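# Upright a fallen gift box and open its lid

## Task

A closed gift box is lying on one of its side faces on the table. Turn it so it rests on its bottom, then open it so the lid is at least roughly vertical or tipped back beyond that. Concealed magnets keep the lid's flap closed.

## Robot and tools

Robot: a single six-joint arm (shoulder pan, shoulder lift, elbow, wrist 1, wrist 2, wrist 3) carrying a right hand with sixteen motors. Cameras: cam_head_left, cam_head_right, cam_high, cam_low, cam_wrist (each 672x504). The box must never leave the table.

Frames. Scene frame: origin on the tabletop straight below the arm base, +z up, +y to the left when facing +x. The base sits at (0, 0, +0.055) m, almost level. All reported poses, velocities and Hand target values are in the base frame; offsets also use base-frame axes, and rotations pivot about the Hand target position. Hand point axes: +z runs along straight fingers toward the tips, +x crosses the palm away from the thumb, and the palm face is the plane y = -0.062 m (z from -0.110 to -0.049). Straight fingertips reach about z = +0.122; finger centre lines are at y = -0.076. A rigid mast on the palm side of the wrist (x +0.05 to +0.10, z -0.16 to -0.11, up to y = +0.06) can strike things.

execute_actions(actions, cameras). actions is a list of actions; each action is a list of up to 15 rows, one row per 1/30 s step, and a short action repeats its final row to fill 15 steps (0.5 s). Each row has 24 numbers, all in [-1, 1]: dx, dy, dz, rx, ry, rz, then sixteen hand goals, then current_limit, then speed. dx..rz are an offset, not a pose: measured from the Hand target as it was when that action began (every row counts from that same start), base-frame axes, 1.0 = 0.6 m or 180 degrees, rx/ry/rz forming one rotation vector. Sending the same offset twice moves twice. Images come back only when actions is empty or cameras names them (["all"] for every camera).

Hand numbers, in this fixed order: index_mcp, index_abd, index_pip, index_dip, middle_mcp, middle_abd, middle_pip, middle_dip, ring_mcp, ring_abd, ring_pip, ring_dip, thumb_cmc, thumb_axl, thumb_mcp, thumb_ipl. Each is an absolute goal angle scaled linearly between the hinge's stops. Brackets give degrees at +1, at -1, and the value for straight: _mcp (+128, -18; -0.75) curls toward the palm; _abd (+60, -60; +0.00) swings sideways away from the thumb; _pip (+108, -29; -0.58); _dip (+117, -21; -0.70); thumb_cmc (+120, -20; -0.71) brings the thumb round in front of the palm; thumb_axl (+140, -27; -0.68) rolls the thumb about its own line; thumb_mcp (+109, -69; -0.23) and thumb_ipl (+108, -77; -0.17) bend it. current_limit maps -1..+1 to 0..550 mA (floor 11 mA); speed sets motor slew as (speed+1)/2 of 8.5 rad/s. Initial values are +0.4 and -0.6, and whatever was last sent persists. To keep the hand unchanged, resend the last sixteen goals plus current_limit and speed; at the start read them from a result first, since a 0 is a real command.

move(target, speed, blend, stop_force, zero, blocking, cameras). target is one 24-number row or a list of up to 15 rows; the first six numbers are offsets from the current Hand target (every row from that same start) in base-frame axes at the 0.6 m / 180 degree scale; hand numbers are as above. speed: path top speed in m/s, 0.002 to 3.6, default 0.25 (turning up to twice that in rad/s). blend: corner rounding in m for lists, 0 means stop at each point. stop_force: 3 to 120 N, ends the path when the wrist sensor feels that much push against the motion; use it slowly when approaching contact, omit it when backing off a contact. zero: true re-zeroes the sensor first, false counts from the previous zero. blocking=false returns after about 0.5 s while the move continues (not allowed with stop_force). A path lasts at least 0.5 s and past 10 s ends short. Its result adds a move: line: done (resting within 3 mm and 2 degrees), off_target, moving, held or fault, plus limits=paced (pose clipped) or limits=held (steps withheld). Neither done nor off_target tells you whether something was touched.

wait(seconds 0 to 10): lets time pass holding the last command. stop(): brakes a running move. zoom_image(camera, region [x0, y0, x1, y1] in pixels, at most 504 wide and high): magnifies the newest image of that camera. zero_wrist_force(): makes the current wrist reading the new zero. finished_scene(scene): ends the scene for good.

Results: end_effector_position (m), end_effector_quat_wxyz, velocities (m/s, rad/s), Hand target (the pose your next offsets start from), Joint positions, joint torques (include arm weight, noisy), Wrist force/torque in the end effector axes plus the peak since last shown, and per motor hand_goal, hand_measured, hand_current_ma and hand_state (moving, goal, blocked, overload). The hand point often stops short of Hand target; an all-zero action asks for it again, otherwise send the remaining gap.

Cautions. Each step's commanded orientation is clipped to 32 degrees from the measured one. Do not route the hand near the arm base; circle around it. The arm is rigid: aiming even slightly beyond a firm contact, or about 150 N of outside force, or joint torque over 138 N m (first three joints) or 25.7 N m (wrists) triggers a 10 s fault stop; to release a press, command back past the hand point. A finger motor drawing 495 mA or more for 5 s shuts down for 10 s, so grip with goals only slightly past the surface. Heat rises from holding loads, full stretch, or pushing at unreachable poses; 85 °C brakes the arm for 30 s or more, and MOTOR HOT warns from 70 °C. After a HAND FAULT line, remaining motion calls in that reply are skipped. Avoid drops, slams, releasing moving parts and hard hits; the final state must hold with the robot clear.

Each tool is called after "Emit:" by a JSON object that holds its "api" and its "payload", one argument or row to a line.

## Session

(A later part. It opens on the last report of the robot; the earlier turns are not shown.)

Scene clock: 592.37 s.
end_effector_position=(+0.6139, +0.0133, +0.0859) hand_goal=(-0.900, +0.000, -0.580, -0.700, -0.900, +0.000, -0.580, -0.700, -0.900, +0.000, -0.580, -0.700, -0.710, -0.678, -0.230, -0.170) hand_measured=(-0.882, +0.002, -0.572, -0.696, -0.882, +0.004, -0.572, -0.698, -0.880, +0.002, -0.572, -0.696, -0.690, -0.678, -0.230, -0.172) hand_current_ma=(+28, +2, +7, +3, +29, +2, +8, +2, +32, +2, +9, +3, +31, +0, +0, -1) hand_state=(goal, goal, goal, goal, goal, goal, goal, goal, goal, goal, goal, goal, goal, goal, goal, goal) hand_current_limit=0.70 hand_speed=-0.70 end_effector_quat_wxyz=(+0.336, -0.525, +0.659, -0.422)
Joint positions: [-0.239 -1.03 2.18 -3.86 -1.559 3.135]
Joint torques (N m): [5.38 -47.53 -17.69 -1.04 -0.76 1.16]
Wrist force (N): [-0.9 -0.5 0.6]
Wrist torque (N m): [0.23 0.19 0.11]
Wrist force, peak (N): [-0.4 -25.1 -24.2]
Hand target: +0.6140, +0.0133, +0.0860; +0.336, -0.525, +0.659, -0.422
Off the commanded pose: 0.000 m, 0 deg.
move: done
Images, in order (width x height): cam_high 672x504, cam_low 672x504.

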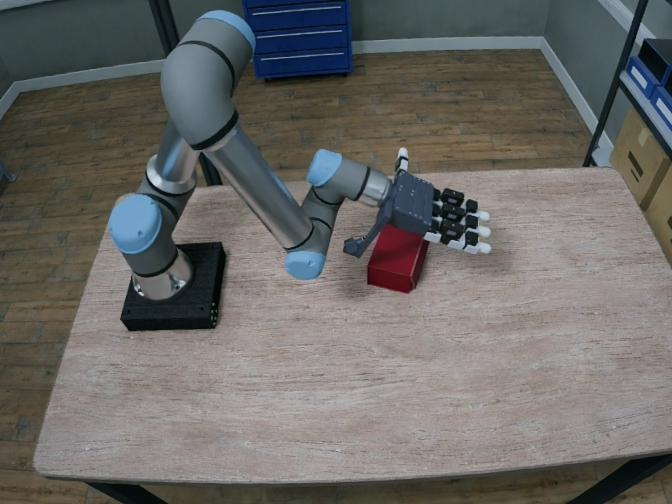

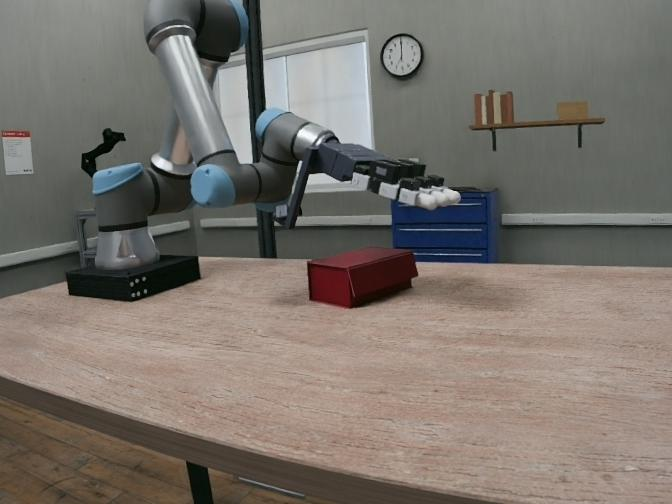

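Emit:
{"api": "move", "payload": {
  "target": [
    [0.13,-0.043,0.107,0.0812,0.3516,0,-0.754,0,-0.139,-0.043,-0.754,0,-0.139,-0.043,-0.754,0,-0.139,-0.043,-0.71,-0.678,-0.23,-0.17,0.7,-0.6],
    [0.13,-0.043,-0.083,0.0812,0.3516,0,-0.754,0,-0.139,-0.043,-0.754,0,-0.139,-0.043,-0.754,0,-0.139,-0.043,-0.71,-0.678,-0.23,-0.17,0.7,-0.6]
  ],
  "speed": [0.3,0.1],
  "cameras": ["cam_low","cam_high","cam_head_left"]
}}

Emit:
{"api": "zoom_image", "payload": {
  "camera": "cam_low",
  "region": [270, 150, 520, 340]
}}

Emit:
{"api": "zoom_image", "payload": {
  "camera": "cam_high",
  "region": [300, 170, 550, 360]
}}

Scene clock: 605.63 s.
end_effector_position=(+0.6920, -0.0125, +0.0363) hand_goal=(-0.754, +0.000, -0.140, -0.044, -0.754, +0.000, -0.140, -0.044, -0.754, +0.000, -0.140, -0.044, -0.710, -0.678, -0.230, -0.170) hand_measured=(-0.752, +0.002, -0.142, -0.048, -0.752, +0.004, -0.142, -0.046, -0.752, +0.002, -0.142, -0.048, -0.708, -0.678, -0.228, -0.170) hand_current_ma=(+1, +2, -1, -3, +1, +2, -1, -2, +1, +2, -1, -2, +2, +0, +2, -1) hand_state=(goal, goal, goal, goal, goal, goal, goal, goal, goal, goal, goal, goal, goal, goal, goal, goal) hand_current_limit=0.70 hand_speed=-0.60 end_effector_quat_wxyz=(+0.002, -0.623, +0.782, -0.002)
Joint positions: [-0.244 -0.744 1.233 -2.066 -1.57 3.124]
Joint torques (N m): [13.36 -42.86 -14.18 -4.32 0 -0.51]
Wrist force (N): [0.3 0.4 -0.1]
Wrist torque (N m): [0.10 -0.05 0.08]
Wrist force, peak (N): [-1.1 -1.0 0.5]
Hand target: +0.6920, -0.0125, +0.0362; +0.002, -0.623, +0.782, -0.002
Off the commanded pose: 0.000 m, 0 deg.
move: done
Images, in order (width x height): cam_head_left 672x504, cam_high 672x504, cam_low 672x504.

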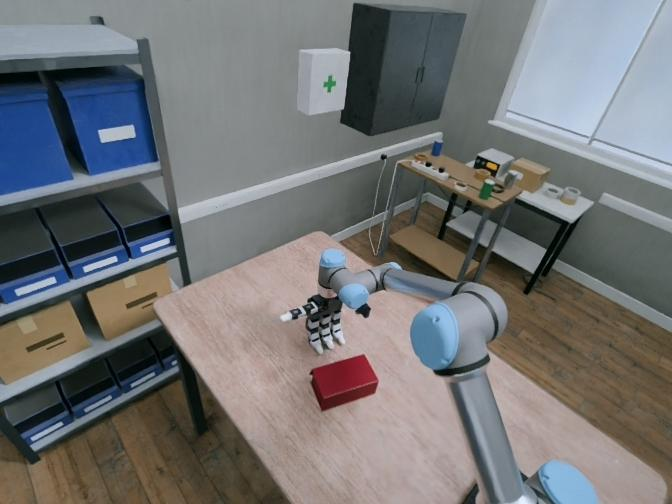

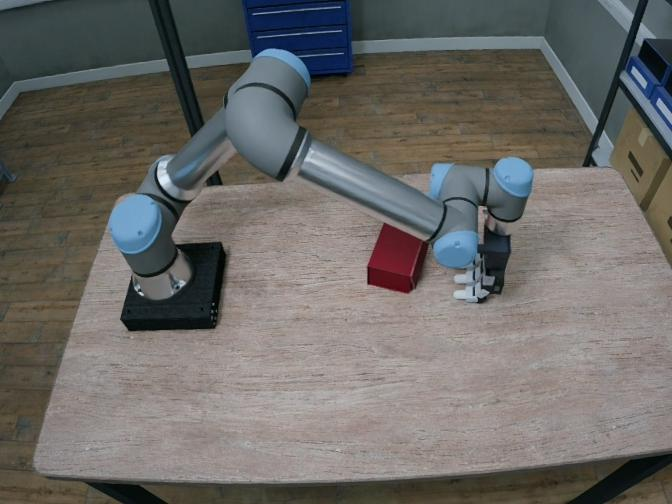

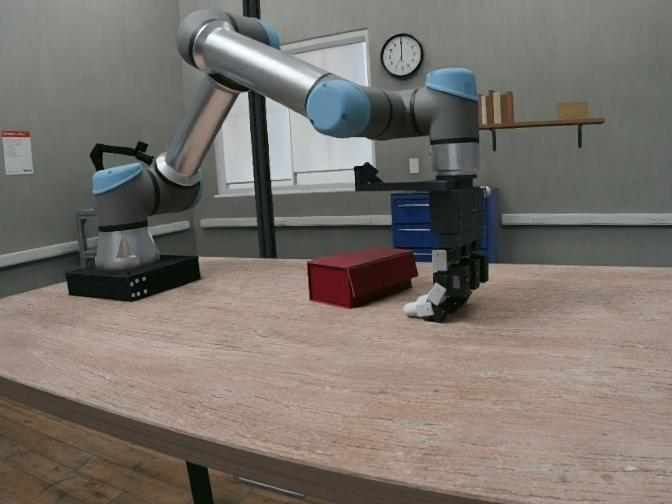

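Scaled by 2.016 from the camera's 672x504 image, which has a finer 960x720 frame.

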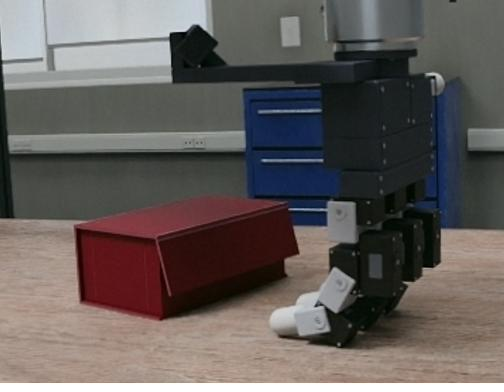

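Scaled by 2.016 from the camera's 672x504 image, which has a finer 960x720 frame.

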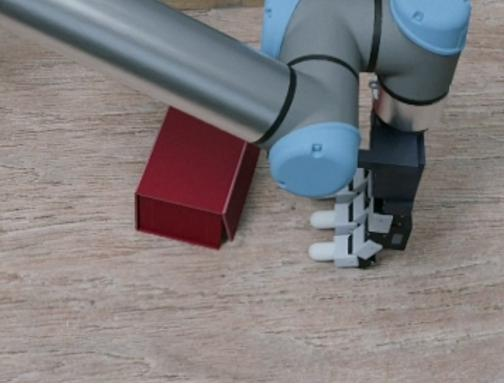

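Emit:
{"api": "move", "payload": {
  "target": [0.017,0.073,0,0,0,0,-0.754,0,-0.139,-0.043,-0.754,0,-0.139,-0.043,-0.754,0,-0.139,-0.043,-0.71,-0.678,-0.23,-0.17,0.7,-0.6],
  "speed": 0.15
}}

Emit:
{"api": "move", "payload": {
  "target": [-0.178,0.042,0,0,0,0,-0.754,0,-0.139,-0.043,-0.754,0,-0.139,-0.043,-0.754,0,-0.139,-0.043,-0.71,-0.678,-0.23,-0.17,0.7,-0.6],
  "speed": 0.04,
  "stop_force": 3,
  "cameras": ["cam_low","cam_high"]
}}

Emit:
{"api": "zoom_image", "payload": {
  "camera": "cam_low",
  "region": [270, 150, 520, 340]
}}

Emit:
{"api": "zoom_image", "payload": {
  "camera": "cam_high",
  "region": [300, 170, 550, 360]
}}

Scene clock: 612.47 s.
end_effector_position=(+0.7021, +0.0312, +0.0362) hand_goal=(-0.754, +0.000, -0.140, -0.044, -0.754, +0.000, -0.140, -0.044, -0.754, +0.000, -0.140, -0.044, -0.710, -0.678, -0.230, -0.170) hand_measured=(-0.752, +0.002, -0.142, -0.048, -0.752, +0.002, -0.142, -0.046, -0.752, +0.002, -0.142, -0.048, -0.708, -0.678, -0.228, -0.170) hand_current_ma=(+1, +1, -1, -3, +1, +2, -1, -2, +1, +2, -1, -2, +2, +0, +2, -1) hand_state=(goal, goal, goal, goal, goal, goal, goal, goal, goal, goal, goal, goal, goal, goal, goal, goal) hand_current_limit=0.70 hand_speed=-0.60 end_effector_quat_wxyz=(+0.002, -0.623, +0.782, -0.002)
Joint positions: [-0.185 -0.724 1.197 -2.049 -1.57 3.183]
Joint torques (N m): [15.93 -44.46 -29.69 -0.75 -2.32 2.15]
Wrist force (N): [0.0 -0.1 -0.1]
Wrist torque (N m): [0.04 -0.02 -0.03]
Wrist force, peak (N): [-0.8 0.1 0.1]
Hand target: +0.7022, +0.0313, +0.0362; +0.002, -0.623, +0.782, -0.002
Off the commanded pose: 0.000 m, 0 deg.
move: done

Scene clock: 616.13 s.
end_effector_position=(+0.5954, +0.0565, +0.0362) hand_goal=(-0.754, +0.000, -0.140, -0.044, -0.754, +0.000, -0.140, -0.044, -0.754, +0.000, -0.140, -0.044, -0.710, -0.678, -0.230, -0.170) hand_measured=(-0.762, +0.000, -0.146, -0.048, -0.754, +0.002, -0.142, -0.046, -0.752, +0.002, -0.142, -0.048, -0.708, -0.678, -0.228, -0.170) hand_current_ma=(-9, +0, -6, -3, +0, +2, -1, -2, +1, +2, -1, -2, +2, +0, +2, -1) hand_state=(goal, goal, goal, goal, goal, goal, goal, goal, goal, goal, goal, goal, goal, goal, goal, goal) hand_current_limit=0.70 hand_speed=-0.60 end_effector_quat_wxyz=(+0.002, -0.623, +0.782, -0.002)
Joint positions: [-0.177 -0.943 1.605 -2.238 -1.57 3.191]
Joint torques (N m): [14.05 -57.85 -11.28 -4.33 -0.06 2.03]
Wrist force (N): [-0.1 -0.1 0.1]
Wrist torque (N m): [0.15 0.02 -0.03]
Wrist force, peak (N): [0.6 0.6 -0.3]
Hand target: +0.5954, +0.0565, +0.0362; +0.002, -0.623, +0.782, -0.002
Off the commanded pose: 0.000 m, 0 deg.
move: done
Images, in order (width x height): cam_high 672x504, cam_low 672x504.

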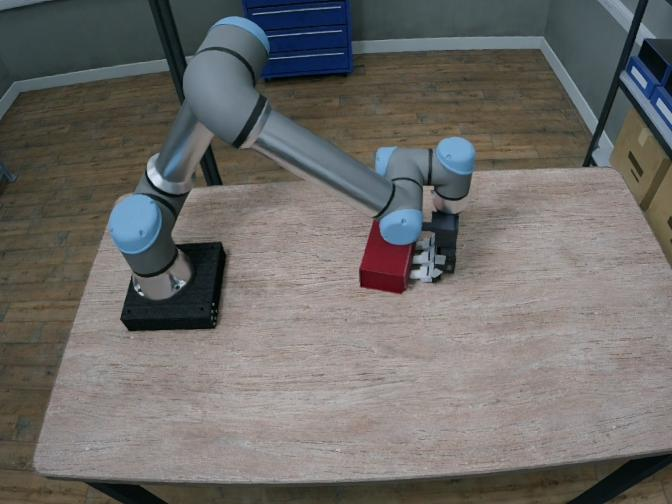

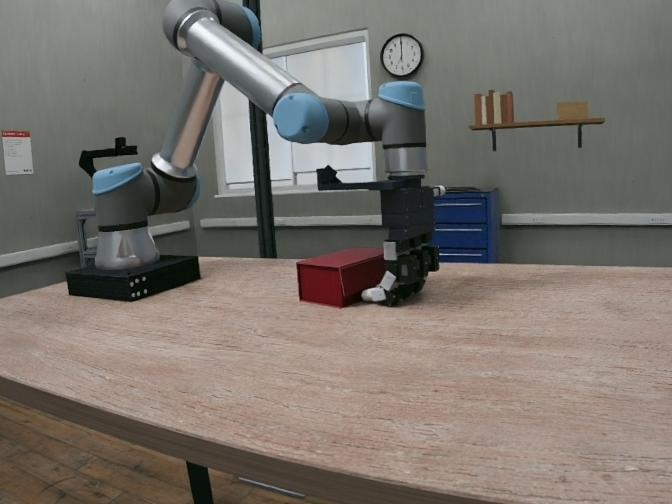

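Scaled by 2.016 from the camera's 672x504 image, which has a finer 960x720 frame.

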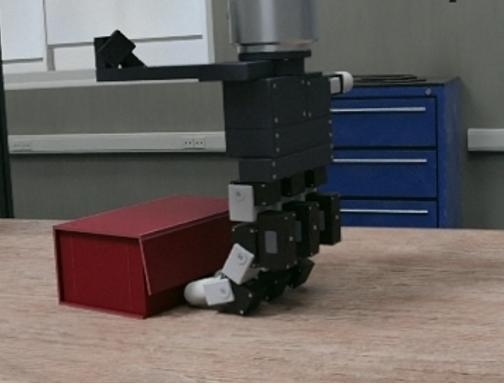

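Scaled by 2.016 from the camera's 672x504 image, which has a finer 960x720 frame.

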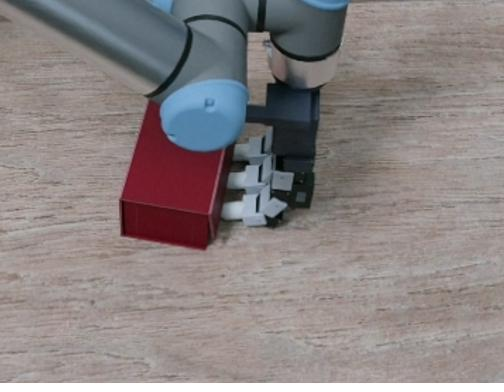

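Emit:
{"api": "move", "payload": {
  "target": [0,0,0.06,0,0,0,-0.754,0,-0.139,-0.043,-0.754,0,-0.139,-0.043,-0.754,0,-0.139,-0.043,-0.71,-0.678,-0.23,-0.17,0.7,-0.6],
  "speed": 0.04,
  "cameras": ["cam_low","cam_high"]
}}

Emit:
{"api": "zoom_image", "payload": {
  "camera": "cam_low",
  "region": [270, 150, 520, 340]
}}

Scene clock: 620.40 s.
end_effector_position=(+0.5954, +0.0565, +0.0722) hand_goal=(-0.754, +0.000, -0.140, -0.044, -0.754, +0.000, -0.140, -0.044, -0.754, +0.000, -0.140, -0.044, -0.710, -0.678, -0.230, -0.170) hand_measured=(-0.762, +0.000, -0.148, -0.048, -0.754, +0.002, -0.142, -0.046, -0.752, +0.002, -0.142, -0.048, -0.708, -0.678, -0.228, -0.170) hand_current_ma=(-9, +0, -7, -3, +0, +2, -1, -2, +1, +2, -1, -2, +2, +0, +2, -1) hand_state=(goal, goal, goal, goal, goal, goal, goal, goal, goal, goal, goal, goal, goal, goal, goal, goal) hand_current_limit=0.70 hand_speed=-0.60 end_effector_quat_wxyz=(+0.002, -0.623, +0.782, -0.002)
Joint positions: [-0.177 -0.993 1.579 -2.162 -1.57 3.191]
Joint torques (N m): [14.63 -57.45 -30.13 -0.55 0.91 1.75]
Wrist force (N): [-0.1 -0.3 0.2]
Wrist torque (N m): [0.11 -0.06 -0.01]
Wrist force, peak (N): [0.1 0.0 1.1]
Hand target: +0.5954, +0.0565, +0.0722; +0.002, -0.623, +0.782, -0.002
Off the commanded pose: 0.000 m, 0 deg.
move: done
Images, in order (width x height): cam_high 672x504, cam_low 672x504.

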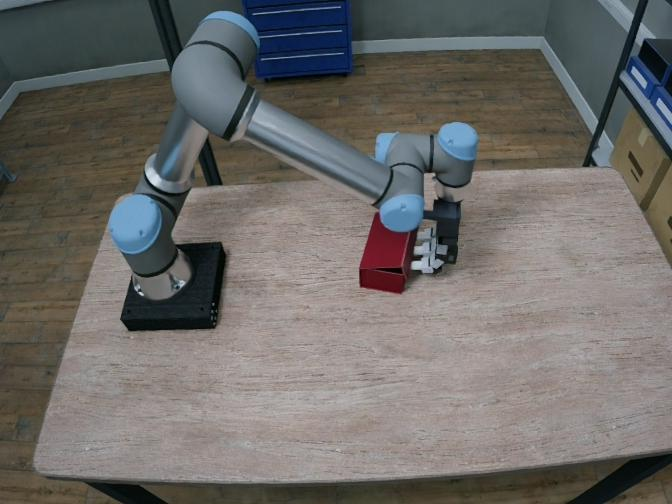

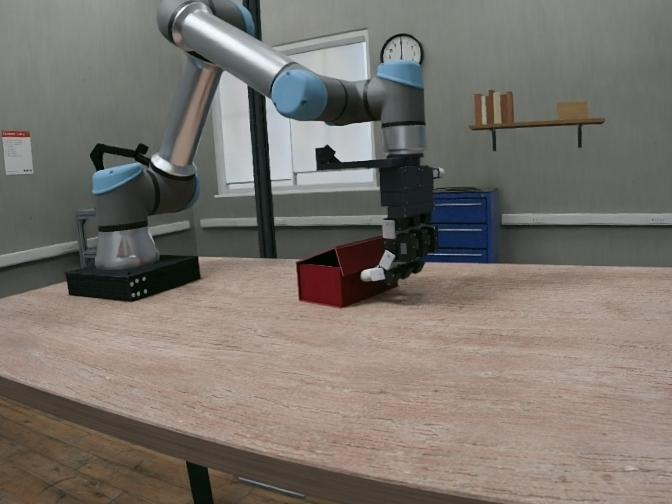

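Scaled by 2.016 from the camera's 672x504 image, which has a finer 960x720 frame.

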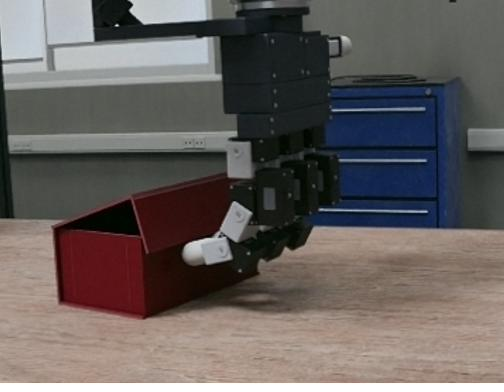

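Emit:
{"api": "move", "payload": {
  "target": [
    [-0.029,0.007,0.075,0,0,0,-0.754,0,-0.139,-0.043,-0.754,0,-0.139,-0.043,-0.754,0,-0.139,-0.043,-0.71,-0.678,-0.23,-0.17,0.7,-0.6],
    [-0.097,0.0225,0.137,0,0,0,-0.754,0,-0.139,-0.043,-0.754,0,-0.139,-0.043,-0.754,0,-0.139,-0.043,-0.71,-0.678,-0.23,-0.17,0.7,-0.6]
  ],
  "speed": 0.05,
  "blend": 0.01,
  "cameras": ["cam_low"]
}}

Emit:
{"api": "zoom_image", "payload": {
  "camera": "cam_low",
  "region": [250, 150, 500, 340]
}}

Scene clock: 627.10 s.
end_effector_position=(+0.5372, +0.0700, +0.1544) hand_goal=(-0.754, +0.000, -0.140, -0.044, -0.754, +0.000, -0.140, -0.044, -0.754, +0.000, -0.140, -0.044, -0.710, -0.678, -0.230, -0.170) hand_measured=(-0.762, +0.000, -0.148, -0.048, -0.756, +0.002, -0.142, -0.046, -0.752, +0.002, -0.142, -0.048, -0.708, -0.678, -0.228, -0.170) hand_current_ma=(-10, +0, -7, -3, -1, +1, -1, -2, +1, +2, -1, -2, +2, +0, +2, -1) hand_state=(goal, goal, goal, goal, goal, goal, goal, goal, goal, goal, goal, goal, goal, goal, goal, goal) hand_current_limit=0.70 hand_speed=-0.60 end_effector_quat_wxyz=(+0.002, -0.623, +0.782, -0.002)
Joint positions: [-0.172 -1.211 1.677 -2.043 -1.57 3.196]
Joint torques (N m): [14.84 -50.48 -13.38 -0.86 -1.92 1.96]
Wrist force (N): [0.1 0.1 -0.3]
Wrist torque (N m): [0.14 -0.03 -0.01]
Wrist force, peak (N): [-0.2 -0.5 0.9]
Hand target: +0.5372, +0.0700, +0.1544; +0.002, -0.623, +0.782, -0.002
Off the commanded pose: 0.000 m, 0 deg.
move: done
Images, in order (width x height): cam_low 672x504.

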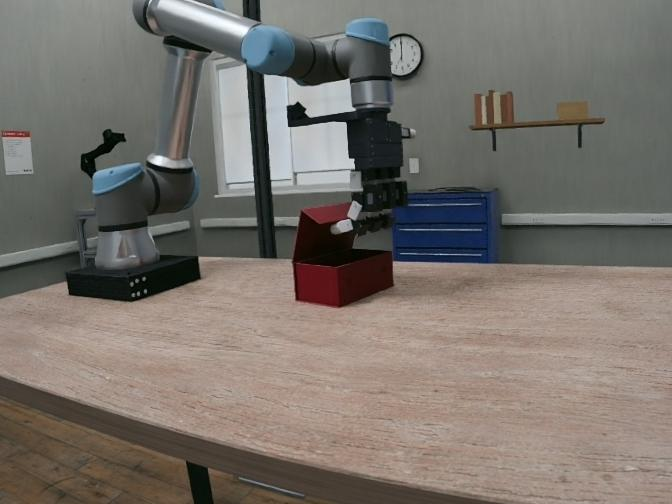

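Scaled by 2.016 from the camera's 672x504 image, which has a finer 960x720 frame.

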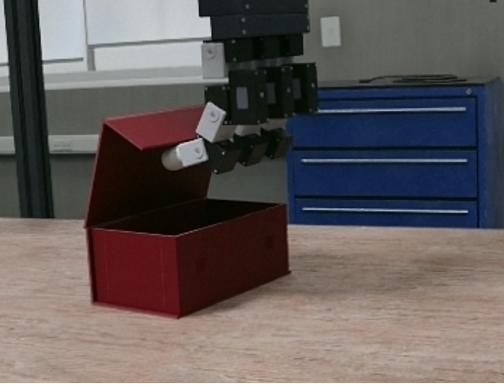

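Emit:
{"api": "move", "payload": {
  "target": [-0.146,0.0337,0,0,0,0,-0.754,0,-0.139,-0.043,-0.754,0,-0.139,-0.043,-0.754,0,-0.139,-0.043,-0.71,-0.678,-0.23,-0.17,0.7,-0.6],
  "speed": 0.05,
  "cameras": ["cam_low"]
}}

Emit:
{"api": "zoom_image", "payload": {
  "camera": "cam_low",
  "region": [250, 150, 500, 340]
}}

Scene clock: 632.00 s.
end_effector_position=(+0.4496, +0.0902, +0.1544) hand_goal=(-0.754, +0.000, -0.140, -0.044, -0.754, +0.000, -0.140, -0.044, -0.754, +0.000, -0.140, -0.044, -0.710, -0.678, -0.230, -0.170) hand_measured=(-0.756, +0.000, -0.144, -0.048, -0.756, +0.002, -0.142, -0.046, -0.752, +0.002, -0.142, -0.048, -0.708, -0.678, -0.228, -0.170) hand_current_ma=(-1, +0, -4, -3, -1, +1, -1, -2, +1, +2, -1, -2, +2, +0, +2, -1) hand_state=(goal, goal, goal, goal, goal, goal, goal, goal, goal, goal, goal, goal, goal, goal, goal, goal) hand_current_limit=0.70 hand_speed=-0.60 end_effector_quat_wxyz=(+0.002, -0.623, +0.782, -0.002)
Joint positions: [-0.162 -1.399 1.926 -2.104 -1.57 3.205]
Joint torques (N m): [16.12 -41.35 -13.19 -4.16 -1.4 2.28]
Wrist force (N): [0.2 0.0 -0.3]
Wrist torque (N m): [0.08 -0.03 -0.02]
Wrist force, peak (N): [0.0 -0.3 -0.8]
Hand target: +0.4496, +0.0902, +0.1544; +0.002, -0.623, +0.782, -0.002
Off the commanded pose: 0.000 m, 0 deg.
move: done
Images, in order (width x height): cam_low 672x504.

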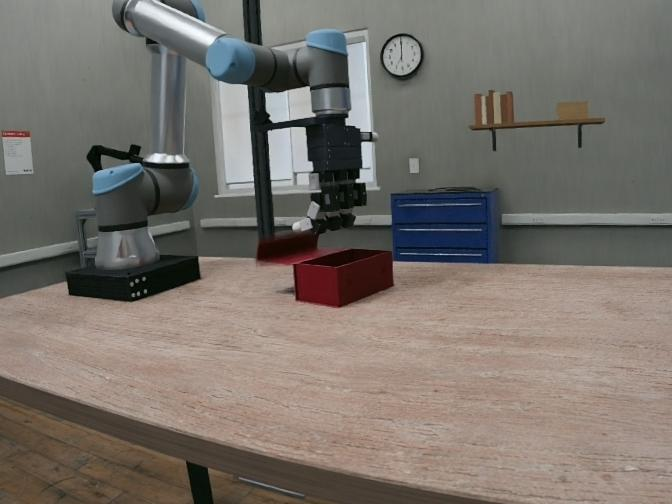

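Scaled by 2.016 from the camera's 672x504 image, which has a finer 960x720 frame.

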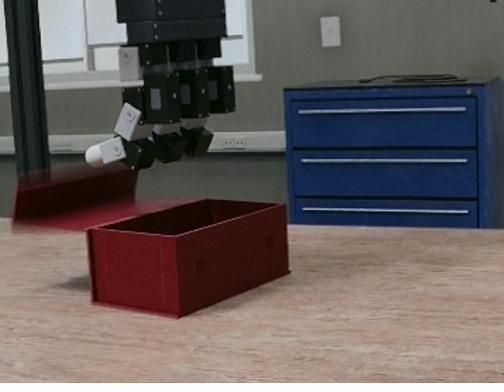

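Lid is fully back. Hand is clear; finish.

Emit:
{"api": "finished_scene", "payload": {
  "scene": 2
}}

The scene is finished: the task was done.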